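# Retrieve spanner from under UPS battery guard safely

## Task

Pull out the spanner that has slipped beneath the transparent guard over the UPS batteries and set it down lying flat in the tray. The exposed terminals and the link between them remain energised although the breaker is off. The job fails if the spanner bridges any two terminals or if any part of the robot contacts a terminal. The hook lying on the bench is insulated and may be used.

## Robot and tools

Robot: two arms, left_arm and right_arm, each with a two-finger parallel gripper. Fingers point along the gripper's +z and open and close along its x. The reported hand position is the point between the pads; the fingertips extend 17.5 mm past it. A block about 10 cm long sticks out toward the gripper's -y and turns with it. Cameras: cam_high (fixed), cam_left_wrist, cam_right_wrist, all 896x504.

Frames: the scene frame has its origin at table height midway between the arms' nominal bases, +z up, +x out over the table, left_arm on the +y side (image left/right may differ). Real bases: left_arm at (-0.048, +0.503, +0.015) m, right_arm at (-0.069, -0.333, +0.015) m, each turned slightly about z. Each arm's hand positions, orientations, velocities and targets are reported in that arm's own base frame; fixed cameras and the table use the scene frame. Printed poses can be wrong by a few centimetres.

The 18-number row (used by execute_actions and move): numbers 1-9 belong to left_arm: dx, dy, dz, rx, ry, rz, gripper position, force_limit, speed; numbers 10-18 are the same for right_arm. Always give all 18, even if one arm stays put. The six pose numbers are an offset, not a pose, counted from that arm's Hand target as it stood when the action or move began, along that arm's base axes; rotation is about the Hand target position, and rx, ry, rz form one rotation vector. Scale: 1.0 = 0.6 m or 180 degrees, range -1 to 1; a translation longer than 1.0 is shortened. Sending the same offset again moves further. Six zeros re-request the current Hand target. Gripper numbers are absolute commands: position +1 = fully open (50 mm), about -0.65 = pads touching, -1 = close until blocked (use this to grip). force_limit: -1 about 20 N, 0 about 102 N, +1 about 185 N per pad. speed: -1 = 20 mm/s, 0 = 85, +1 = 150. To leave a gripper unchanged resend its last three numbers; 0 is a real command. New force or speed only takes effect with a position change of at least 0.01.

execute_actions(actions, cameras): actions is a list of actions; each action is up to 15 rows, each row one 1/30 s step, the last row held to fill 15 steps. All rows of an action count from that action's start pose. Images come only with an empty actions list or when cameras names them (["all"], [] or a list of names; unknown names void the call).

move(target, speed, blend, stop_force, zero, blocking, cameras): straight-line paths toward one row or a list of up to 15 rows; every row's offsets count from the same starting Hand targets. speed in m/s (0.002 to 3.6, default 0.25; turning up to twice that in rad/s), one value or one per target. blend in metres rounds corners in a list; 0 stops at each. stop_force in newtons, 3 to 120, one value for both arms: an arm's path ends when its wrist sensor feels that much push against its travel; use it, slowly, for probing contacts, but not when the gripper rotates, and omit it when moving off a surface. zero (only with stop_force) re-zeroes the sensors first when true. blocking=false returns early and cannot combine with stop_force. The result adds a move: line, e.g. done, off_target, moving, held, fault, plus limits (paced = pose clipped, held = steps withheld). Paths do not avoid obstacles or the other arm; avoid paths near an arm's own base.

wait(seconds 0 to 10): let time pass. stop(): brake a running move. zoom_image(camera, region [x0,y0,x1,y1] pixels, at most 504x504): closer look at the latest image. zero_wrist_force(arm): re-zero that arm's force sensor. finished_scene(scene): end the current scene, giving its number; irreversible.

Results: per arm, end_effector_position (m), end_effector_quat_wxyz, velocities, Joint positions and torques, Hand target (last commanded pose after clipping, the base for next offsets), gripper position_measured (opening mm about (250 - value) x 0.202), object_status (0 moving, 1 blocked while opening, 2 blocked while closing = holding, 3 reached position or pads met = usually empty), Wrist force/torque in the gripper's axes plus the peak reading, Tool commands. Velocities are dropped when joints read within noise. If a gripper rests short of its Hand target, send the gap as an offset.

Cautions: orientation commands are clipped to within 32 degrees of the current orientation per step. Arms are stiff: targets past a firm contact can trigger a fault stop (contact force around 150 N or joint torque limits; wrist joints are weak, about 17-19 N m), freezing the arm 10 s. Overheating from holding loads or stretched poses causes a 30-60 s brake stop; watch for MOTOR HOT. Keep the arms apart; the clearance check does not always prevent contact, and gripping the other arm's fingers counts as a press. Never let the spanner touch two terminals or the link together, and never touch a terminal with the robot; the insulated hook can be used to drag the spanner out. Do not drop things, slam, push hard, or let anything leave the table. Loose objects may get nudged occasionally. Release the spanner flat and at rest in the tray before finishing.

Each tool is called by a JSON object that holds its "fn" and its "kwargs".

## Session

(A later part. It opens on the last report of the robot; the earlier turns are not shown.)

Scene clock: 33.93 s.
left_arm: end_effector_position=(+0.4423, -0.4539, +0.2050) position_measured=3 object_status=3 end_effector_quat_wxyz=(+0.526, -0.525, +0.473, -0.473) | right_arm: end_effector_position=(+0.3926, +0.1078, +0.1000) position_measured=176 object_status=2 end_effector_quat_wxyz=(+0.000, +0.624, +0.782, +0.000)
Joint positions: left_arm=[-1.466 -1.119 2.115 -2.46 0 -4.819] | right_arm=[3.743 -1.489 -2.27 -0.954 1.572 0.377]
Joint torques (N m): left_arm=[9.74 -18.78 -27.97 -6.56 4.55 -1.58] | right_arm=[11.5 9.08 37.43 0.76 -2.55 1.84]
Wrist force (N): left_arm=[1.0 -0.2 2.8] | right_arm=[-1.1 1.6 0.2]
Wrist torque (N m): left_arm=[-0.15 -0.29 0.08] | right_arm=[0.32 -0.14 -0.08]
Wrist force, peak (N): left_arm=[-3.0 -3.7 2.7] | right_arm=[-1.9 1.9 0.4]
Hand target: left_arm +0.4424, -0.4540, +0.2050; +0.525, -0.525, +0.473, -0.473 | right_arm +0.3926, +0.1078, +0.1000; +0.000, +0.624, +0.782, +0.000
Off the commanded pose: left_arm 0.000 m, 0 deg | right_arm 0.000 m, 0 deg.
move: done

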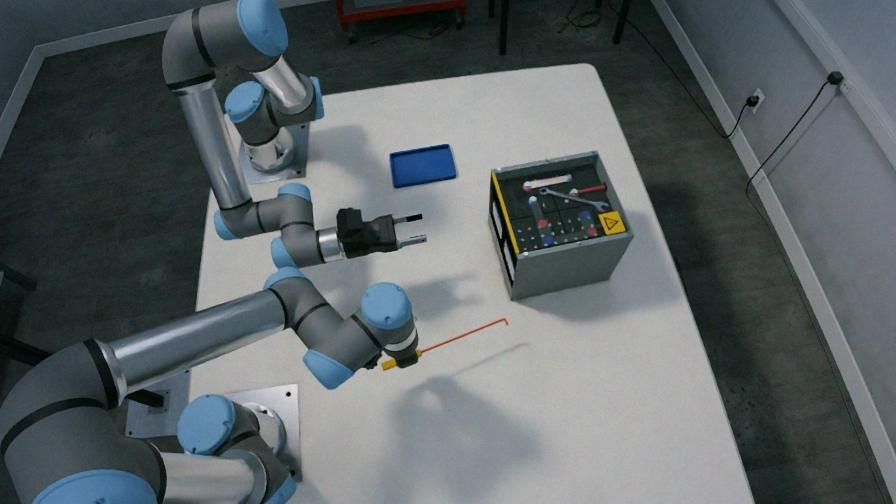

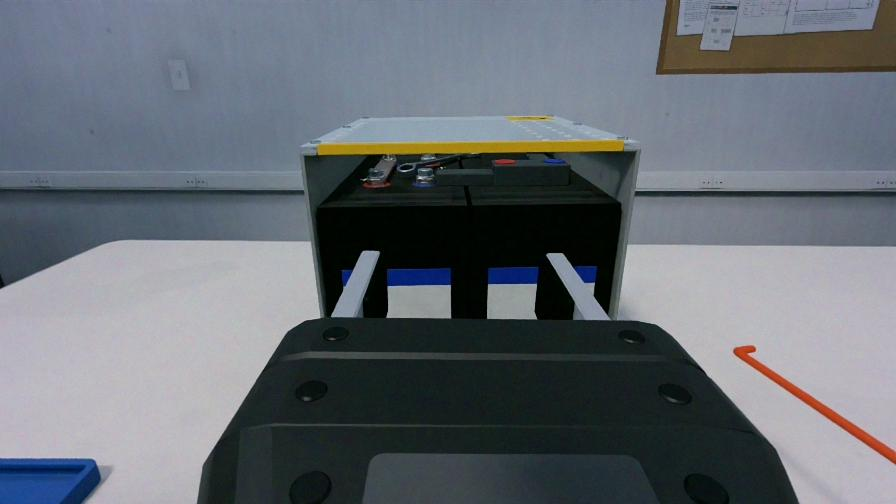

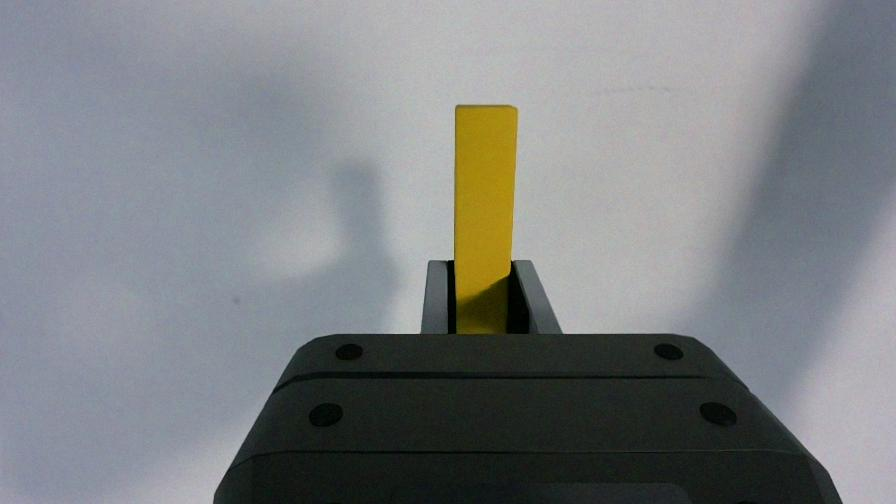

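{"fn": "zoom_image", "kwargs": {"camera": "cam_left_wrist", "region": [290, 110, 650, 320]}}

{"fn": "zoom_image", "kwargs": {"camera": "cam_left_wrist", "region": [300, 110, 480, 215]}}

Scaled by 1.400.

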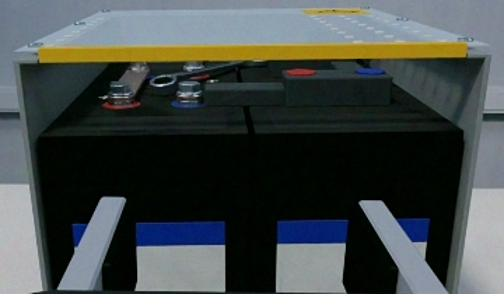

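Scaled by 2.800.

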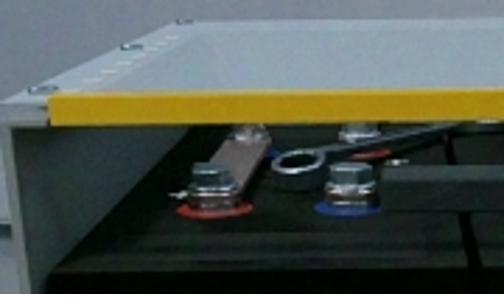

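{"fn": "move", "kwargs": {"target": [[0.1,0.007,0.42,-0.0203,0.1934,0,1,1,1,0,0,0,0,0,0,-1,0,-0.3],[0.4838,0.038,0.3,-0.0407,0.3868,0,1,1,1,0,0,-0.1475,0,0,0,-1,0,-0.3]], "speed": 0.3, "blend": 0.05, "cameras": ["cam_left_wrist", "cam_high"]}}

{"fn": "zoom_image", "kwargs": {"camera": "cam_left_wrist", "region": [260, 0, 600, 320]}}

Scene clock: 37.97 s.
left_arm: end_effector_position=(+0.7326, -0.4311, +0.3850) position_measured=3 object_status=3 end_effector_quat_wxyz=(-0.129, +0.732, -0.659, +0.116) | right_arm: end_effector_position=(+0.3926, +0.1078, +0.0115) position_measured=176 object_status=2 end_effector_quat_wxyz=(+0.000, +0.624, +0.782, +0.000)
Joint positions: left_arm=[-0.771 -0.75 0.347 -1.398 -1.305 -3.986] | right_arm=[3.743 -1.689 -2.381 -0.643 1.572 0.377]
Joint torques (N m): left_arm=[10.65 -34.44 -46.1 -0.37 -0.85 -1.04] | right_arm=[-10.31 11.54 5.41 5.78 0.35 -1]
Wrist force (N): left_arm=[0.2 -0.3 0.6] | right_arm=[-1.3 1.7 0.2]
Wrist torque (N m): left_arm=[-0.14 -0.03 -0.08] | right_arm=[0.34 -0.13 -0.06]
Wrist force, peak (N): left_arm=[-4.1 -3.8 4.2] | right_arm=[-1.3 1.9 0.7]
Hand target: left_arm +0.7327, -0.4312, +0.3850; -0.129, +0.732, -0.659, +0.116 | right_arm +0.3926, +0.1078, +0.0115; +0.000, +0.624, +0.782, +0.000
Off the commanded pose: left_arm 0.000 m, 0 deg | right_arm 0.000 m, 0 deg.
move: done
Images, in order (width x height): cam_high 896x504, cam_left_wrist 896x504.

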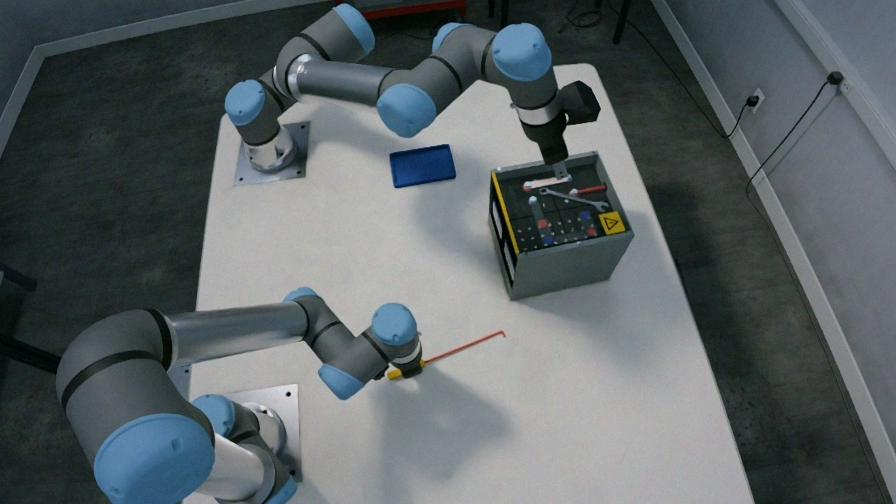

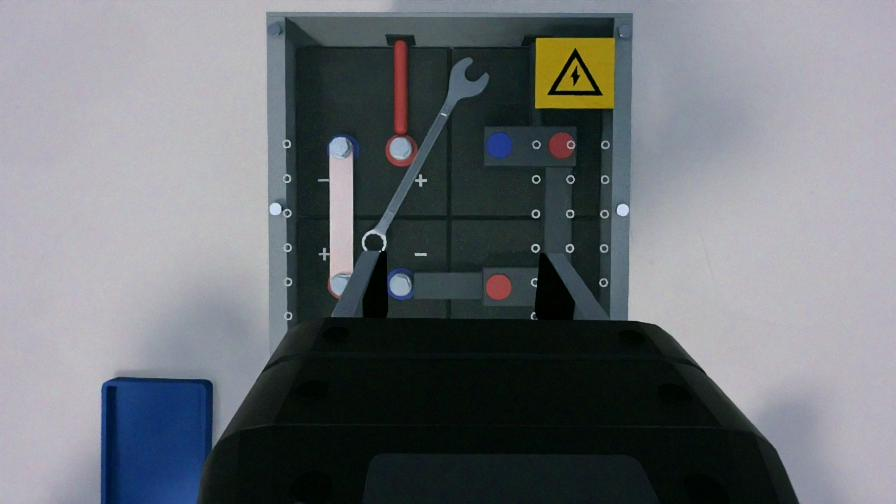

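Scaled by 1.482.

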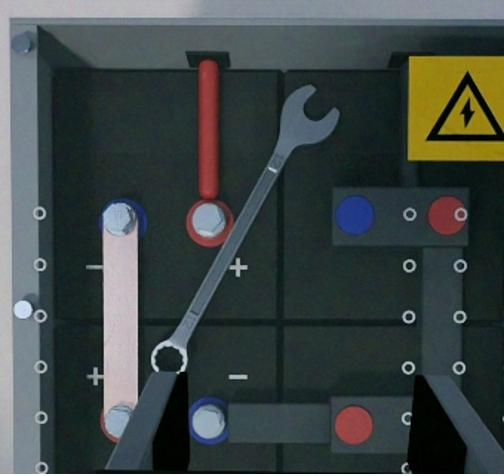

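{"fn": "move", "kwargs": {"target": [[0,0,0,0,0,0,1,1,1,0,0,0,0,0,0,1,0,0],[0,0,0,0,0,0,1,1,1,0,0,0.2,0,0,0,1,0,0],[0,0,0,0,0,0,1,1,1,0,0,0.22,0.1866,0.0424,-0.4619,1,0,0],[0,0,0,0,0,0,1,1,1,0,0,0.1,0.3732,0.0848,-0.9239,1,0,0]], "speed": 0.5, "blend": [0, 0.02, 0.03, 0], "cameras": ["all"]}}

{"fn": "zoom_image", "kwargs": {"camera": "cam_left_wrist", "region": [260, 0, 500, 310]}}

Scene clock: 46.93 s.
left_arm: end_effector_position=(+0.7326, -0.4311, +0.3850) position_measured=3 object_status=3 end_effector_quat_wxyz=(-0.129, +0.732, -0.659, +0.116) | right_arm: end_effector_position=(+0.3914, +0.1073, +0.0963) position_measured=3 object_status=3 end_effector_quat_wxyz=(-0.289, +0.873, -0.331, +0.212)
Joint positions: left_arm=[-0.771 -0.749 0.347 -1.397 -1.305 -3.986] | right_arm=[3.767 -1.546 -2.792 0.359 1.536 2.907]
Joint torques (N m): left_arm=[10.67 -34.02 -44.53 -0.44 -0.79 -0.95] | right_arm=[-12.34 25.58 25.16 1.92 2.35 -1.76]
Wrist force (N): left_arm=[0.1 0.0 0.9] | right_arm=[-1.1 0.6 -0.9]
Wrist torque (N m): left_arm=[-0.09 -0.02 -0.08] | right_arm=[0.26 -0.06 0.08]
Wrist force, peak (N): left_arm=[0.0 -0.5 1.1] | right_arm=[-5.4 -4.5 -0.3]
Hand target: left_arm +0.7326, -0.4311, +0.3850; -0.129, +0.732, -0.659, +0.116 | right_arm +0.3914, +0.1073, +0.0964; -0.289, +0.873, -0.330, +0.212 (not the last commanded pose)
Off the commanded pose: left_arm 0.000 m, 0 deg | right_arm 0.025 m, 33 deg.
move: held (right_arm; a check stopped the path); path passed 3 of 4 targets; limits=held
pose unreachable (right arm): on one or more control steps of this call, first in action 0 (counted from 0), this arm could not follow its commanded pose, so it was not sent that pose on those steps. It may still have moved: this result reports where it is.
cause: moving toward the commanded pose would bring two parts of the arm too close to each other (joints 3 (elbow) and 4 (wrist 1) lie between them).

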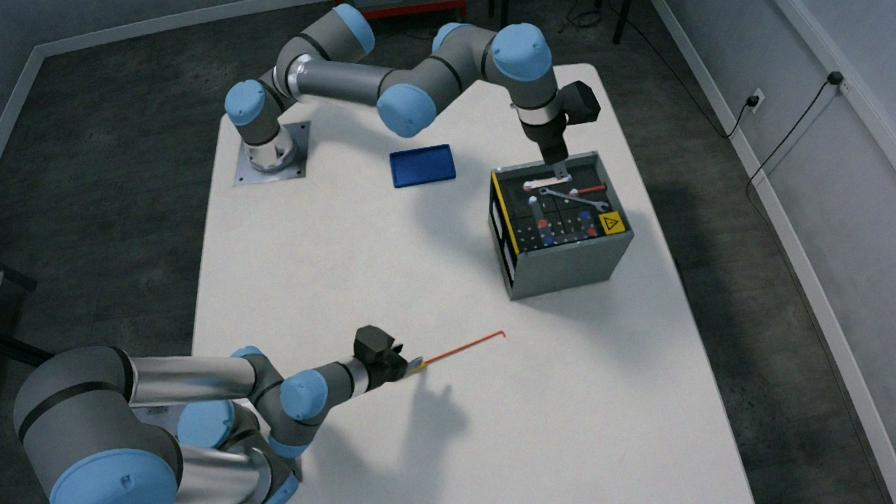

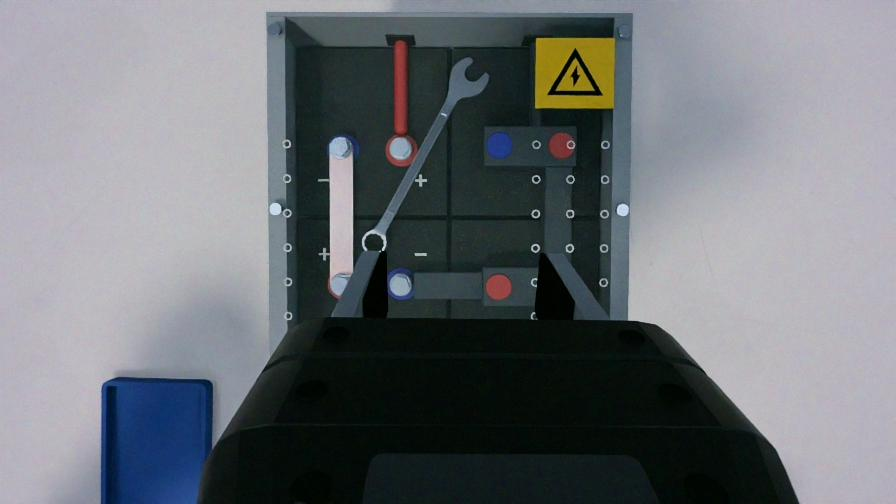

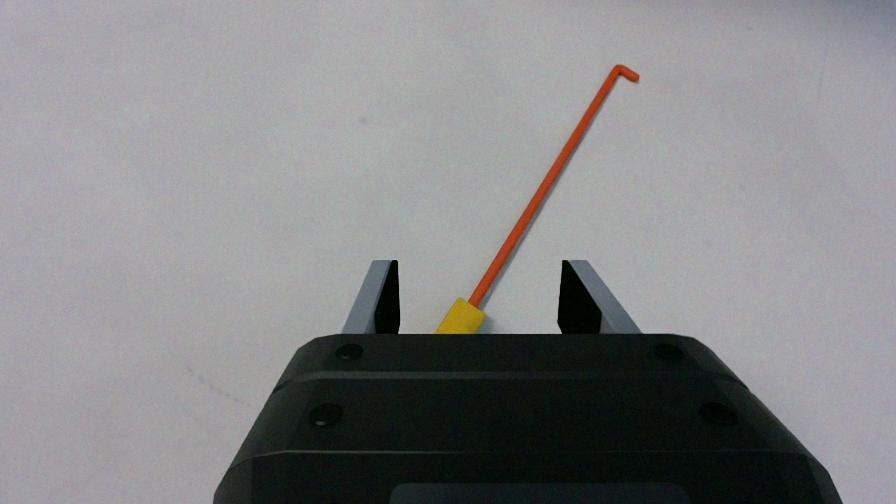

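Scaled by 1.626.

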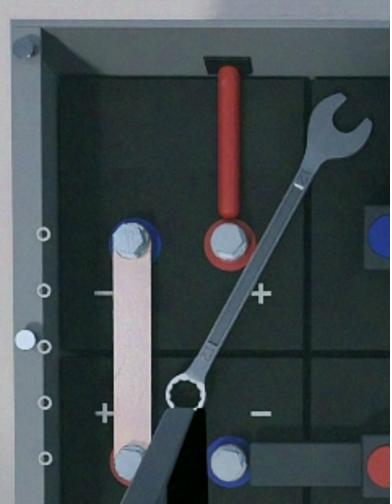

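{"fn": "move", "kwargs": {"target": [0,0,0,0,0,0,1,1,1,0.1597,0.0367,-0.0607,-0.0619,0.2289,-0.1898,1,0,0], "speed": 0.4, "cameras": ["cam_right_wrist"]}}

Scene clock: 50.47 s.
left_arm: end_effector_position=(+0.7326, -0.4311, +0.3850) position_measured=3 object_status=3 end_effector_quat_wxyz=(-0.129, +0.732, -0.659, +0.116) | right_arm: end_effector_position=(+0.4872, +0.1293, +0.0599) position_measured=3 object_status=3 end_effector_quat_wxyz=(+0.001, +0.781, -0.624, +0.000)
Joint positions: left_arm=[-0.771 -0.749 0.347 -1.397 -1.305 -3.986] | right_arm=[3.669 -1.788 -2.073 -0.853 1.57 3.446]
Joint torques (N m): left_arm=[10.04 -34.68 -45.89 -0.58 -0.72 -0.91] | right_arm=[-12.01 19.1 34.95 1.09 2.34 1.69]
Wrist force (N): left_arm=[-0.2 -0.5 0.8] | right_arm=[-0.7 1.5 -0.5]
Wrist torque (N m): left_arm=[-0.16 0.04 -0.08] | right_arm=[0.28 -0.20 -0.08]
Wrist force, peak (N): left_arm=[-0.3 -0.4 1.1] | right_arm=[-2.3 0.6 -1.3]
Hand target: left_arm +0.7326, -0.4311, +0.3850; -0.129, +0.732, -0.659, +0.116 | right_arm +0.4872, +0.1293, +0.0599; +0.001, +0.781, -0.624, +0.000
Off the commanded pose: left_arm 0.000 m, 0 deg | right_arm 0.000 m, 0 deg.
move: done
Images, in order (width x height): cam_right_wrist 896x504.

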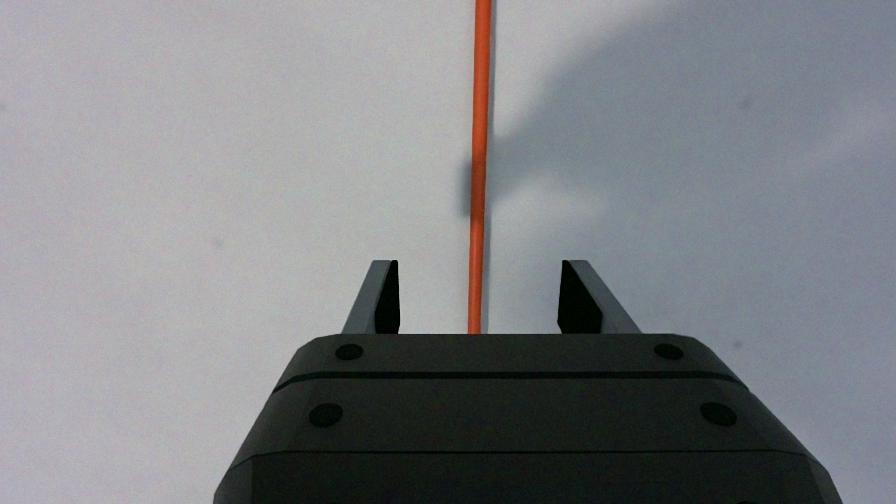

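{"fn": "move", "kwargs": {"target": [[0,0,0,0,0,0,1,1,1,0,0,-0.0812,0,0,0,1,0,0],[0,0,0,0,0,0,1,1,1,0,0,-0.0812,0,0,0,-1,-0.3,-0.3]], "speed": 0.1, "cameras": ["cam_right_wrist"]}}

Scene clock: 52.87 s.
left_arm: end_effector_position=(+0.7326, -0.4311, +0.3850) position_measured=3 object_status=3 end_effector_quat_wxyz=(-0.129, +0.732, -0.659, +0.116) | right_arm: end_effector_position=(+0.4872, +0.1293, +0.0112) position_measured=230 object_status=2 end_effector_quat_wxyz=(+0.001, +0.781, -0.624, +0.000)
Joint positions: left_arm=[-0.771 -0.749 0.347 -1.397 -1.305 -3.986] | right_arm=[3.669 -1.882 -2.117 -0.714 1.57 3.447]
Joint torques (N m): left_arm=[10.35 -33.6 -45.37 -0.66 -0.88 -1.13] | right_arm=[5.88 19.74 5.21 5.47 0.53 -1.25]
Wrist force (N): left_arm=[-0.1 -0.1 0.7] | right_arm=[-1.0 1.5 -0.5]
Wrist torque (N m): left_arm=[-0.11 0.01 -0.08] | right_arm=[0.25 -0.17 -0.06]
Wrist force, peak (N): left_arm=[-0.2 -0.6 1.0] | right_arm=[-1.0 1.4 -1.6]
Hand target: left_arm +0.7326, -0.4311, +0.3850; -0.129, +0.732, -0.659, +0.116 | right_arm +0.4872, +0.1293, +0.0112; +0.001, +0.781, -0.624, +0.000
Off the commanded pose: left_arm 0.000 m, 0 deg | right_arm 0.000 m, 0 deg.
move: done
Images, in order (width x height): cam_right_wrist 896x504.

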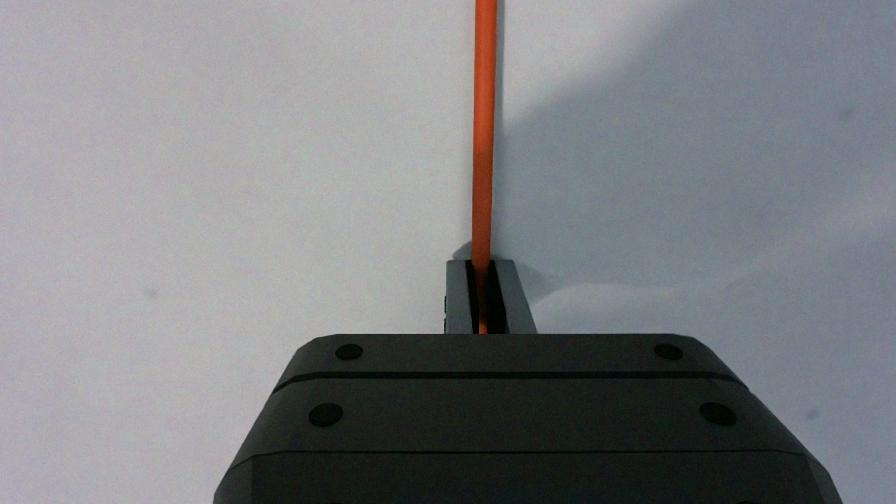

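{"fn": "move", "kwargs": {"target": [[-0.2,-0.02,0,0,0,0,1,1,1,0,0,0.05,0,0,0,-1,-0.3,-0.3],[-0.5953,-0.1402,-0.1802,-0.2572,0.0788,-0.0436,1,1,1,0.0098,0.1218,0.2897,0.2484,0.0311,-0.0595,-1,-0.3,-0.3]], "speed": 0.35, "blend": 0.03, "cameras": ["all"]}}

Scene clock: 55.93 s.
left_arm: end_effector_position=(+0.3754, -0.5153, +0.2769) position_measured=3 object_status=3 end_effector_quat_wxyz=(+0.256, +0.686, -0.618, +0.285) | right_arm: end_effector_position=(+0.4931, +0.2024, +0.1850) position_measured=230 object_status=2 end_effector_quat_wxyz=(-0.266, +0.662, -0.645, -0.274)
Joint positions: left_arm=[-1.028 -1.446 1.956 -2.817 -1.875 -4.393] | right_arm=[3.452 -1.745 -2.053 -0.643 2.316 3.532]
Joint torques (N m): left_arm=[-12.81 -14.11 -5.97 -7.71 -0.53 -1.44] | right_arm=[-12.12 17.23 8.23 6.27 4.99 1.78]
Wrist force (N): left_arm=[-2.1 -1.2 -0.3] | right_arm=[-1.6 4.8 -0.7]
Wrist torque (N m): left_arm=[-0.22 0.19 0.03] | right_arm=[0.80 -0.40 -0.09]
Wrist force, peak (N): left_arm=[-5.8 -6.1 3.1] | right_arm=[-2.2 4.7 -1.5]
Hand target: left_arm +0.3754, -0.5153, +0.2769; +0.256, +0.686, -0.618, +0.285 | right_arm +0.4931, +0.2024, +0.1850; -0.266, +0.662, -0.645, -0.274
Off the commanded pose: left_arm 0.000 m, 0 deg | right_arm 0.000 m, 0 deg.
move: done

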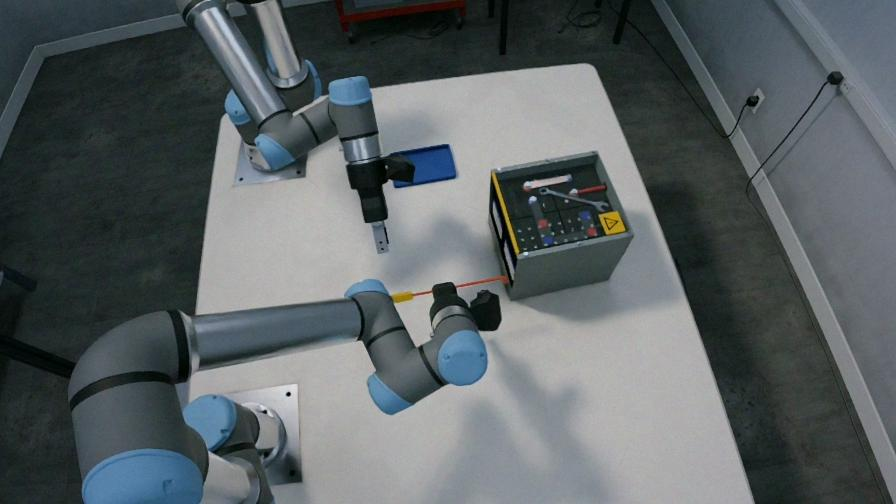

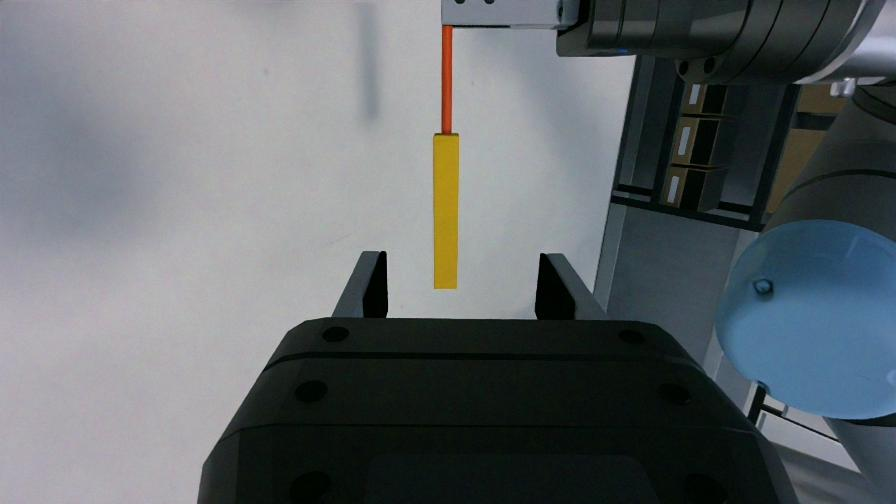

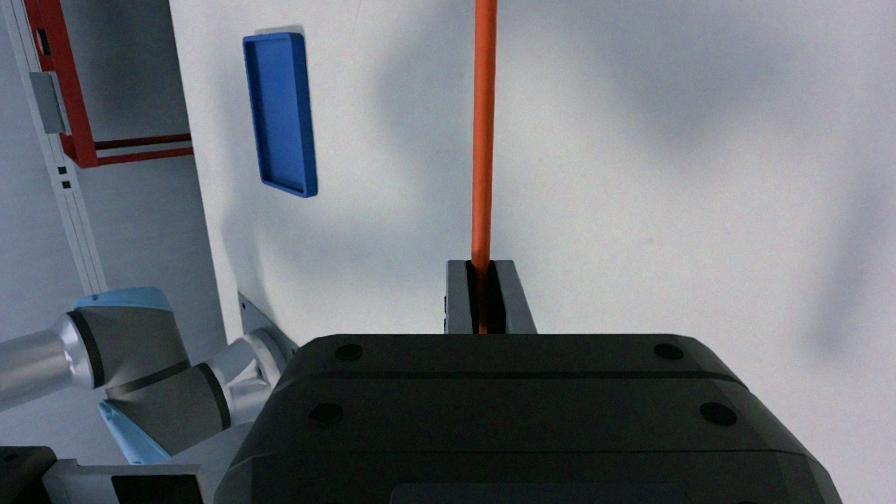

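{"fn": "move", "kwargs": {"target": [-0.02,-0.088,-0.1032,0,0,0,1,1,1,0,0,0,0,0,0,-1,-0.3,-0.3], "speed": 0.2, "cameras": ["cam_left_wrist"]}}

Scene clock: 57.23 s.
left_arm: end_effector_position=(+0.3634, -0.5680, +0.2150) position_measured=3 object_status=3 end_effector_quat_wxyz=(+0.256, +0.686, -0.618, +0.285) | right_arm: end_effector_position=(+0.4931, +0.2024, +0.1850) position_measured=230 object_status=2 end_effector_quat_wxyz=(-0.266, +0.662, -0.645, -0.274)
Joint positions: left_arm=[-1.103 -1.291 1.953 -2.986 -1.825 -4.45] | right_arm=[3.452 -1.745 -2.053 -0.643 2.316 3.532]
Joint torques (N m): left_arm=[-10.7 -16.28 -41.3 -7.53 1.26 -1.23] | right_arm=[-12.12 17.68 9.14 6.34 4.49 1.72]
Wrist force (N): left_arm=[-1.3 -0.5 0.0] | right_arm=[-1.5 4.8 -0.6]
Wrist torque (N m): left_arm=[-0.15 0.13 0.04] | right_arm=[0.80 -0.41 -0.09]
Wrist force, peak (N): left_arm=[-1.5 -1.8 -2.2] | right_arm=[-1.5 4.9 -0.8]
Hand target: left_arm +0.3634, -0.5681, +0.2149; +0.256, +0.686, -0.618, +0.285 | right_arm +0.4931, +0.2024, +0.1850; -0.266, +0.662, -0.645, -0.274
Off the commanded pose: left_arm 0.000 m, 0 deg | right_arm 0.000 m, 0 deg.
move: done
Images, in order (width x height): cam_left_wrist 896x504.

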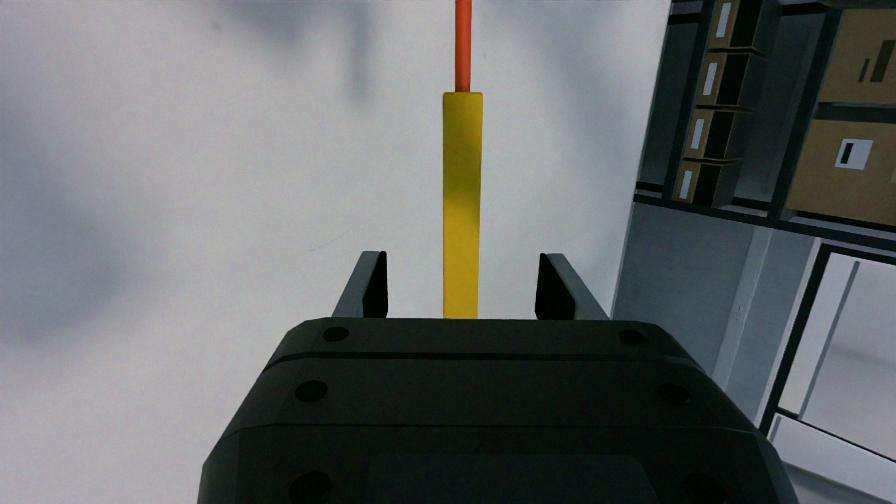

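{"fn": "move", "kwargs": {"target": [[0.0065,-0.0621,-0.0625,0,0,0,1,1,1,0,0,0,0,0,0,-1,-0.3,-0.3],[0.0065,-0.0621,-0.0625,0,0,0,-1,-0.3,-0.8,0,0,0,0,0,0,-1,-0.3,-0.3]], "speed": 0.12, "cameras": ["cam_left_wrist"]}}

Scene clock: 59.80 s.
left_arm: end_effector_position=(+0.3673, -0.6053, +0.1775) position_measured=183 object_status=2 end_effector_quat_wxyz=(+0.256, +0.686, -0.618, +0.285) | right_arm: end_effector_position=(+0.4931, +0.2024, +0.1850) position_measured=230 object_status=2 end_effector_quat_wxyz=(-0.266, +0.662, -0.645, -0.274)
Joint positions: left_arm=[-1.128 -1.168 1.898 -3.058 -1.808 -4.469] | right_arm=[3.452 -1.745 -2.053 -0.643 2.316 3.532]
Joint torques (N m): left_arm=[-11.46 -20.18 -37.07 -6 1.13 -1.11] | right_arm=[-12.55 17.74 7.96 6.2 4.24 1.69]
Wrist force (N): left_arm=[-0.7 -1.0 0.2] | right_arm=[-1.8 4.8 0.8]
Wrist torque (N m): left_arm=[-0.21 0.26 0.04] | right_arm=[0.96 -0.47 -0.07]
Wrist force, peak (N): left_arm=[-2.5 -2.2 -0.9] | right_arm=[-1.9 4.9 0.8]
Hand target: left_arm +0.3673, -0.6053, +0.1774; +0.256, +0.686, -0.618, +0.285 | right_arm +0.4931, +0.2024, +0.1850; -0.266, +0.662, -0.645, -0.274
Off the commanded pose: left_arm 0.000 m, 0 deg | right_arm 0.000 m, 0 deg.
move: done
Images, in order (width x height): cam_left_wrist 896x504.

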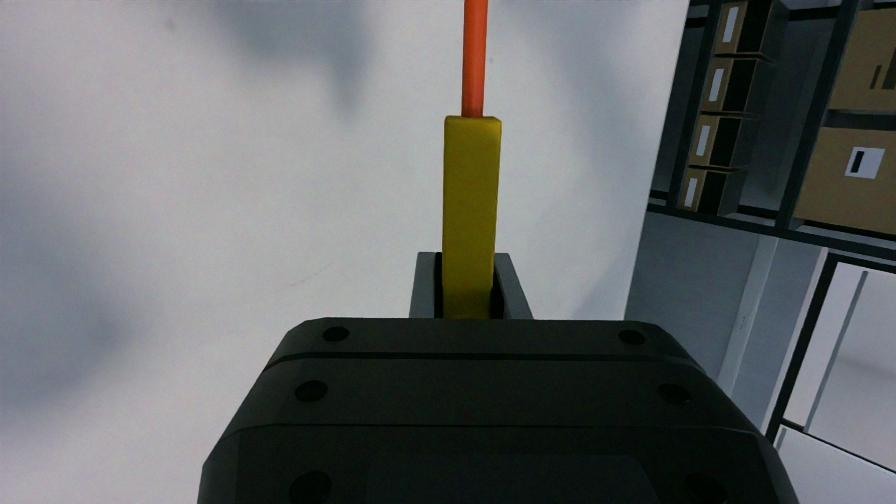

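{"fn": "move", "kwargs": {"target": [[0,0,0,0,0,0,-1,-0.3,-0.8,0,0,0,0,0,0,1,-0.3,-0.7],[0,0,0,0,0,0,-1,-0.3,-0.8,0.0037,-0.1414,0.1414,0,0,0,1,-0.3,-0.7]], "speed": 0.2, "cameras": ["cam_left_wrist"]}}

Scene clock: 63.47 s.
left_arm: end_effector_position=(+0.3673, -0.6053, +0.1774) position_measured=183 object_status=2 end_effector_quat_wxyz=(+0.256, +0.686, -0.618, +0.285) | right_arm: end_effector_position=(+0.4953, +0.1176, +0.2699) position_measured=3 object_status=3 end_effector_quat_wxyz=(-0.266, +0.662, -0.645, -0.274)
Joint positions: left_arm=[-1.128 -1.168 1.898 -3.058 -1.808 -4.469] | right_arm=[3.279 -1.624 -1.894 -1.084 2.349 3.298]
Joint torques (N m): left_arm=[-1.53 -26.8 -13.78 -0.77 -0.02 -0.05] | right_arm=[-10.97 16.4 41.27 1.42 4.58 -1.65]
Wrist force (N): left_arm=[-2.3 -0.8 -0.2] | right_arm=[-1.9 4.6 -1.2]
Wrist torque (N m): left_arm=[-0.20 0.20 0.02] | right_arm=[0.76 -0.39 0.07]
Wrist force, peak (N): left_arm=[-2.4 -1.0 0.4] | right_arm=[-2.1 4.7 -2.7]
Hand target: left_arm +0.3673, -0.6053, +0.1774; +0.256, +0.686, -0.618, +0.285 | right_arm +0.4953, +0.1176, +0.2699; -0.266, +0.662, -0.645, -0.274
Off the commanded pose: left_arm 0.000 m, 0 deg | right_arm 0.000 m, 0 deg.
move: done
Images, in order (width x height): cam_left_wrist 896x504.

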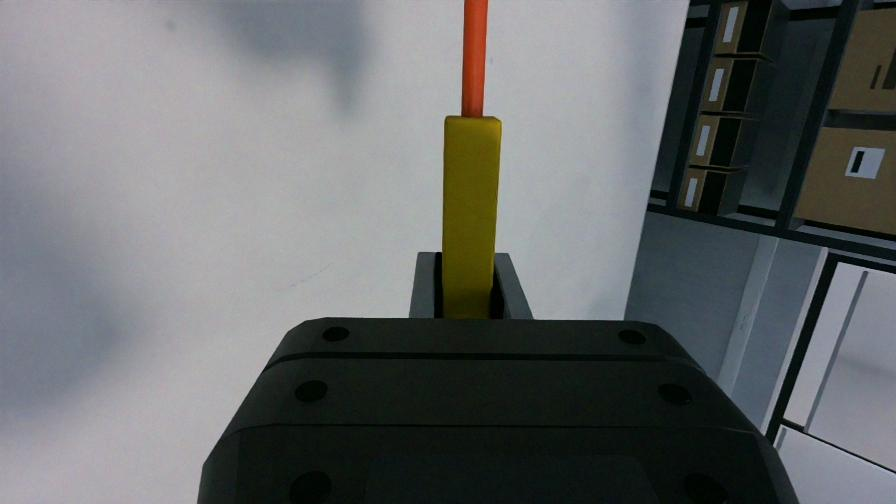

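{"fn": "move", "kwargs": {"target": [-0.0162,0.3248,0.1377,0.2486,0.0261,0,-1,-0.3,-0.8,0.3763,0.3686,0.1586,-0.1018,-0.2731,0.4245,1,-0.3,-0.7], "speed": 0.35, "cameras": ["all"]}}

Scene clock: 67.37 s.
left_arm: end_effector_position=(+0.3576, -0.4104, +0.2601) position_measured=183 object_status=2 end_effector_quat_wxyz=(+0.000, +0.743, -0.669, +0.001) | right_arm: end_effector_position=(+0.7210, +0.3387, +0.3650) position_measured=3 object_status=3 end_effector_quat_wxyz=(-0.173, +0.985, +0.013, -0.002)
Joint positions: left_arm=[-1.101 -1.474 1.644 -1.742 -1.571 -4.348] | right_arm=[3.65 -2.284 -0.579 -1.681 1.877 2.08]
Joint torques (N m): left_arm=[9.82 -14.5 -46.58 -0.14 1.66 -0.98] | right_arm=[12.73 37.88 43.04 1.56 -1.85 -1.5]
Wrist force (N): left_arm=[-0.1 -0.7 0.6] | right_arm=[-1.6 1.0 -0.7]
Wrist torque (N m): left_arm=[-0.19 0.05 -0.02] | right_arm=[0.27 -0.05 0.06]
Wrist force, peak (N): left_arm=[-2.6 -1.1 1.0] | right_arm=[2.8 5.0 -4.4]
Hand target: left_arm +0.3576, -0.4104, +0.2601; +0.000, +0.743, -0.669, +0.001 | right_arm +0.7211, +0.3387, +0.3650; -0.173, +0.985, +0.013, -0.002
Off the commanded pose: left_arm 0.000 m, 0 deg | right_arm 0.000 m, 0 deg.
move: done

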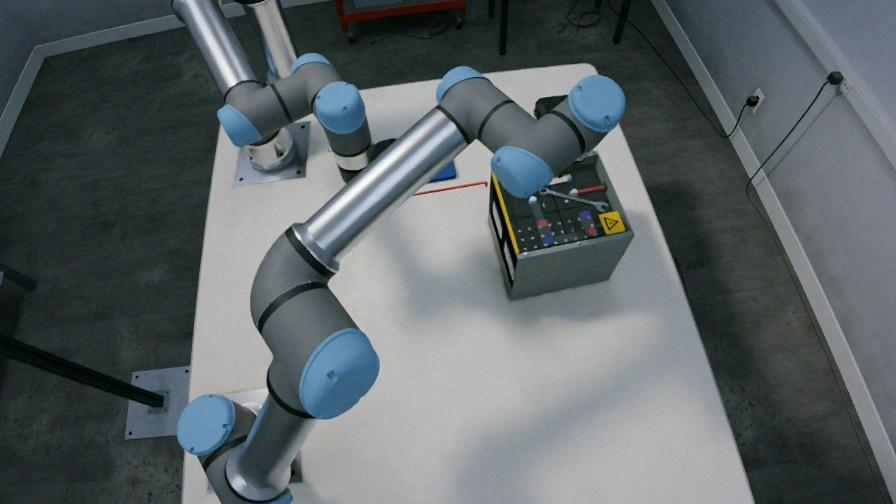

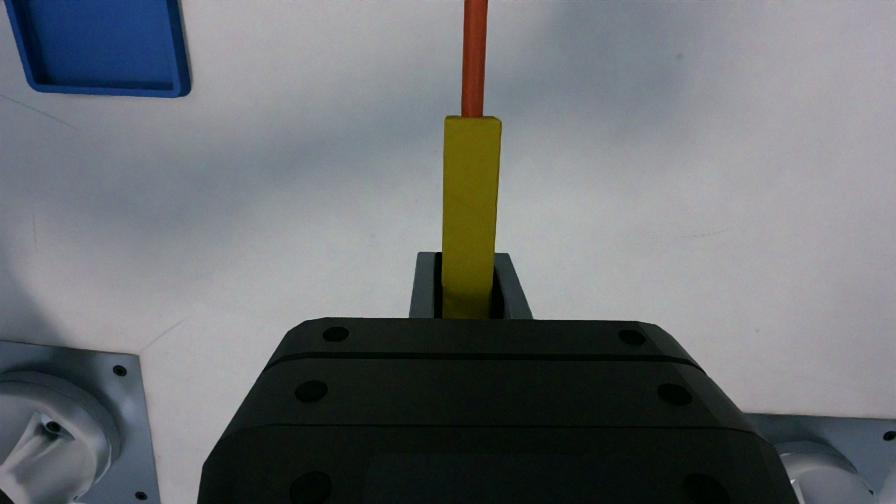

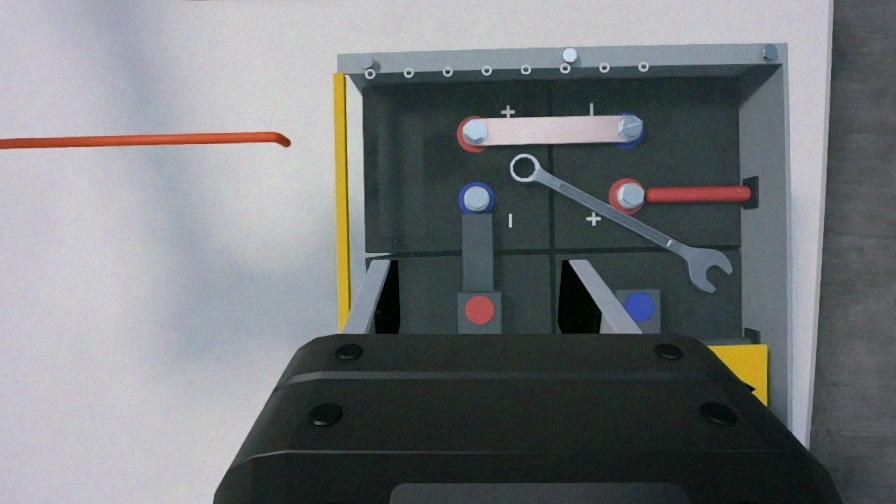

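{"fn": "move", "kwargs": {"target": [0.0009,-0.0083,-0.0867,0,0,0,-1,-0.3,-0.8,0,0,0,0,0,0,1,-0.3,-0.7], "speed": 0.2, "cameras": ["cam_right_wrist"]}}

{"fn": "zoom_image", "kwargs": {"camera": "cam_right_wrist", "region": [230, 60, 580, 250]}}

Scene clock: 68.63 s.
left_arm: end_effector_position=(+0.3582, -0.4154, +0.2081) position_measured=183 object_status=2 end_effector_quat_wxyz=(+0.000, +0.743, -0.669, +0.001) | right_arm: end_effector_position=(+0.7211, +0.3387, +0.3650) position_measured=3 object_status=3 end_effector_quat_wxyz=(-0.173, +0.985, +0.013, -0.002)
Joint positions: left_arm=[-1.105 -1.435 1.737 -1.874 -1.571 -4.351] | right_arm=[3.65 -2.284 -0.578 -1.682 1.877 2.08]
Joint torques (N m): left_arm=[-11.1 -15.03 -7.62 -6.45 -0.42 -0.98] | right_arm=[12.09 39.32 42.78 1.52 -1.57 -1.65]
Wrist force (N): left_arm=[-0.1 -0.9 0.4] | right_arm=[-1.7 1.0 -0.8]
Wrist torque (N m): left_arm=[-0.22 0.02 0.02] | right_arm=[0.27 -0.04 0.07]
Wrist force, peak (N): left_arm=[-0.4 -0.7 1.7] | right_arm=[-1.7 1.1 -1.0]
Hand target: left_arm +0.3582, -0.4154, +0.2080; +0.000, +0.743, -0.669, +0.001 | right_arm +0.7211, +0.3387, +0.3650; -0.173, +0.985, +0.013, -0.002
Off the commanded pose: left_arm 0.000 m, 0 deg | right_arm 0.000 m, 0 deg.
move: done
Images, in order (width x height): cam_right_wrist 896x504.

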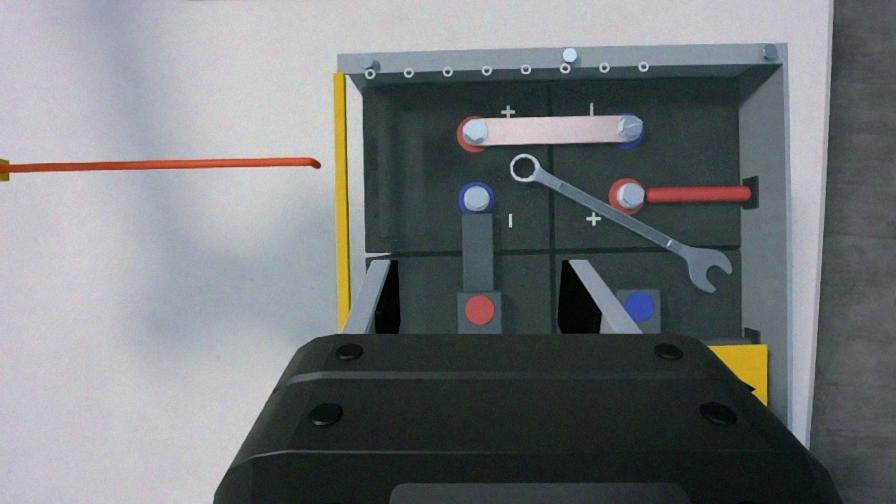

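Scaled by 1.440.

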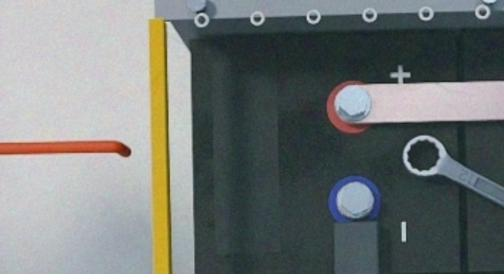

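{"fn": "move", "kwargs": {"target": [0.1166,0.0092,0,0,0,0,-1,-0.3,-0.8,0,0,0,0,0,0,1,-0.3,-0.7], "speed": 0.06, "stop_force": 6, "cameras": ["cam_right_wrist"]}}

{"fn": "zoom_image", "kwargs": {"camera": "cam_right_wrist", "region": [300, 90, 580, 240]}}

Scene clock: 71.27 s.
left_arm: end_effector_position=(+0.4281, -0.4099, +0.2080) position_measured=183 object_status=2 end_effector_quat_wxyz=(+0.000, +0.743, -0.669, +0.001) | right_arm: end_effector_position=(+0.7211, +0.3387, +0.3650) position_measured=3 object_status=3 end_effector_quat_wxyz=(-0.173, +0.985, +0.013, -0.002)
Joint positions: left_arm=[-0.99 -1.332 1.612 -1.852 -1.571 -4.237] | right_arm=[3.65 -2.284 -0.578 -1.682 1.877 2.08]
Joint torques (N m): left_arm=[10.84 -18.74 -45.83 -0.04 -1.06 1.61] | right_arm=[10.69 38.76 41.76 1.48 -0.88 -1.79]
Wrist force (N): left_arm=[-0.1 -0.5 0.7] | right_arm=[-1.6 1.1 -0.9]
Wrist torque (N m): left_arm=[-0.14 0.04 0.03] | right_arm=[0.28 -0.06 0.06]
Wrist force, peak (N): left_arm=[1.2 2.1 1.0] | right_arm=[-1.8 0.8 -1.1]
Hand target: left_arm +0.4281, -0.4099, +0.2080; +0.000, +0.743, -0.669, +0.001 | right_arm +0.7211, +0.3387, +0.3650; -0.173, +0.985, +0.013, -0.002
Off the commanded pose: left_arm 0.000 m, 0 deg | right_arm 0.000 m, 0 deg.
move: done
Images, in order (width x height): cam_right_wrist 896x504.

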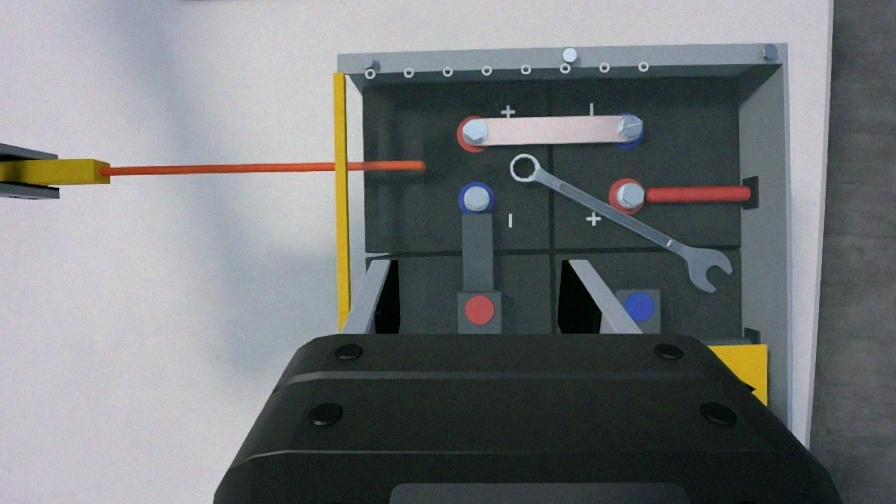

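Scaled by 1.800.

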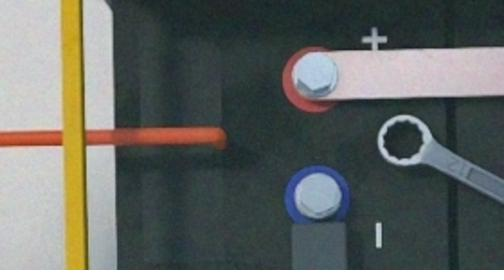

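{"fn": "move", "kwargs": {"target": [0.1157,0.0178,0,0,0,0,-1,-0.3,-0.8,0,0,0,0,0,0,1,-0.3,-0.7], "speed": 0.05, "stop_force": 5, "cameras": ["cam_right_wrist"]}}

{"fn": "zoom_image", "kwargs": {"camera": "cam_right_wrist", "region": [430, 100, 640, 230]}}

Scene clock: 74.03 s.
left_arm: end_effector_position=(+0.4975, -0.3992, +0.2080) position_measured=183 object_status=2 end_effector_quat_wxyz=(+0.000, +0.743, -0.669, +0.001) | right_arm: end_effector_position=(+0.7211, +0.3387, +0.3650) position_measured=3 object_status=3 end_effector_quat_wxyz=(-0.173, +0.985, +0.013, -0.002)
Joint positions: left_arm=[-0.887 -1.226 1.473 -1.818 -1.571 -4.133] | right_arm=[3.65 -2.284 -0.578 -1.682 1.877 2.08]
Joint torques (N m): left_arm=[11.09 -21.92 -47.08 -0.16 -0.96 1.62] | right_arm=[7.12 37.67 42.72 1.43 -0.32 -1.81]
Wrist force (N): left_arm=[-0.4 0.0 0.4] | right_arm=[-1.5 0.9 -0.7]
Wrist torque (N m): left_arm=[-0.12 0.05 -0.07] | right_arm=[0.26 -0.06 0.06]
Wrist force, peak (N): left_arm=[-0.1 -1.2 0.4] | right_arm=[-1.8 1.1 -0.7]
Hand target: left_arm +0.4975, -0.3992, +0.2080; +0.000, +0.743, -0.669, +0.001 | right_arm +0.7211, +0.3387, +0.3650; -0.173, +0.985, +0.013, -0.002
Off the commanded pose: left_arm 0.000 m, 0 deg | right_arm 0.000 m, 0 deg.
move: done
Images, in order (width x height): cam_right_wrist 896x504.

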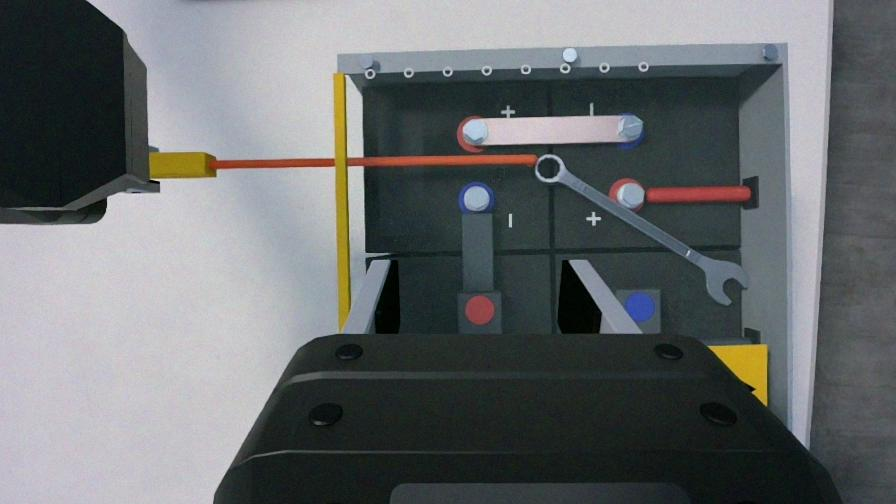

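Scaled by 2.400.

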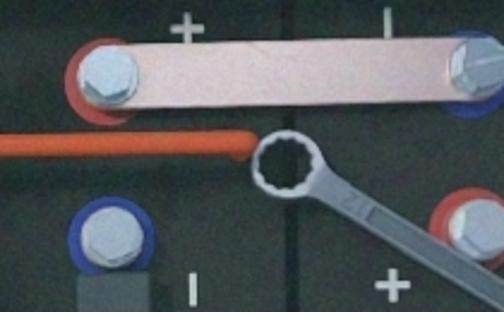

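{"fn": "move", "kwargs": {"target": [[-0.0199,-0.0021,0,0,0,0,-1,-0.3,-0.8,0,0,0,0,0,0,1,-0.3,-0.7],[-0.0199,-0.0021,0.0333,0,0,0,-1,-0.3,-0.8,0,0,0,0,0,0,1,-0.3,-0.7]], "speed": [0.05, 0.015], "stop_force": 4, "cameras": ["cam_right_wrist"]}}

{"fn": "zoom_image", "kwargs": {"camera": "cam_right_wrist", "region": [430, 100, 640, 230]}}

Scene clock: 77.13 s.
left_arm: end_effector_position=(+0.4856, -0.4005, +0.2263) position_measured=183 object_status=2 end_effector_quat_wxyz=(+0.000, +0.743, -0.669, +0.001) | right_arm: end_effector_position=(+0.7211, +0.3387, +0.3650) position_measured=3 object_status=3 end_effector_quat_wxyz=(-0.173, +0.985, +0.013, -0.002)
Joint positions: left_arm=[-0.903 -1.256 1.465 -1.781 -1.571 -4.149] | right_arm=[3.65 -2.284 -0.578 -1.682 1.877 2.08]
Joint torques (N m): left_arm=[-9.59 -23.28 -9.51 -6.96 1.23 -0.31] | right_arm=[5.25 37.9 43.03 1.4 0.2 -1.4]
Wrist force (N): left_arm=[-0.9 -1.3 3.8] | right_arm=[-1.7 1.0 -0.7]
Wrist torque (N m): left_arm=[-0.58 0.11 -0.01] | right_arm=[0.27 -0.03 0.06]
Wrist force, peak (N): left_arm=[-1.1 -1.2 4.8] | right_arm=[-1.7 1.1 -1.0]
Hand target: left_arm +0.4856, -0.4005, +0.2263; +0.000, +0.743, -0.669, +0.001 (not the last commanded pose) | right_arm +0.7211, +0.3387, +0.3650; -0.173, +0.985, +0.013, -0.002
Off the commanded pose: left_arm 0.002 m, 0 deg | right_arm 0.000 m, 0 deg.
move: contact (left_arm); path passed 1 of 2 targets
Images, in order (width x height): cam_right_wrist 896x504.

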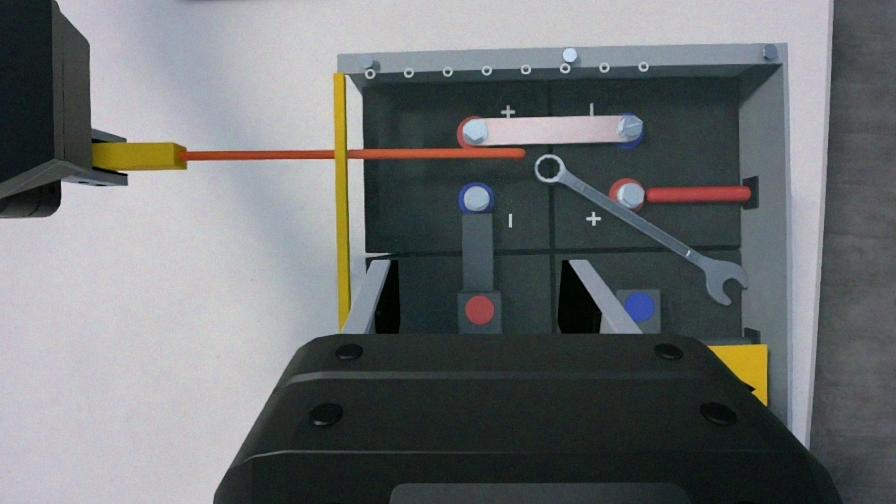

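Scaled by 2.400.

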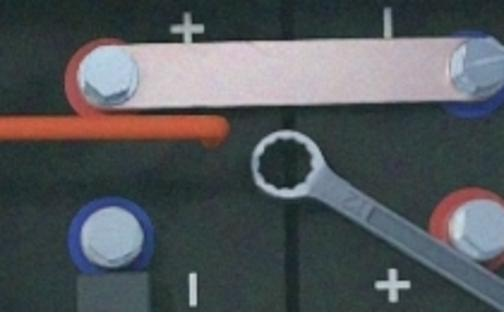

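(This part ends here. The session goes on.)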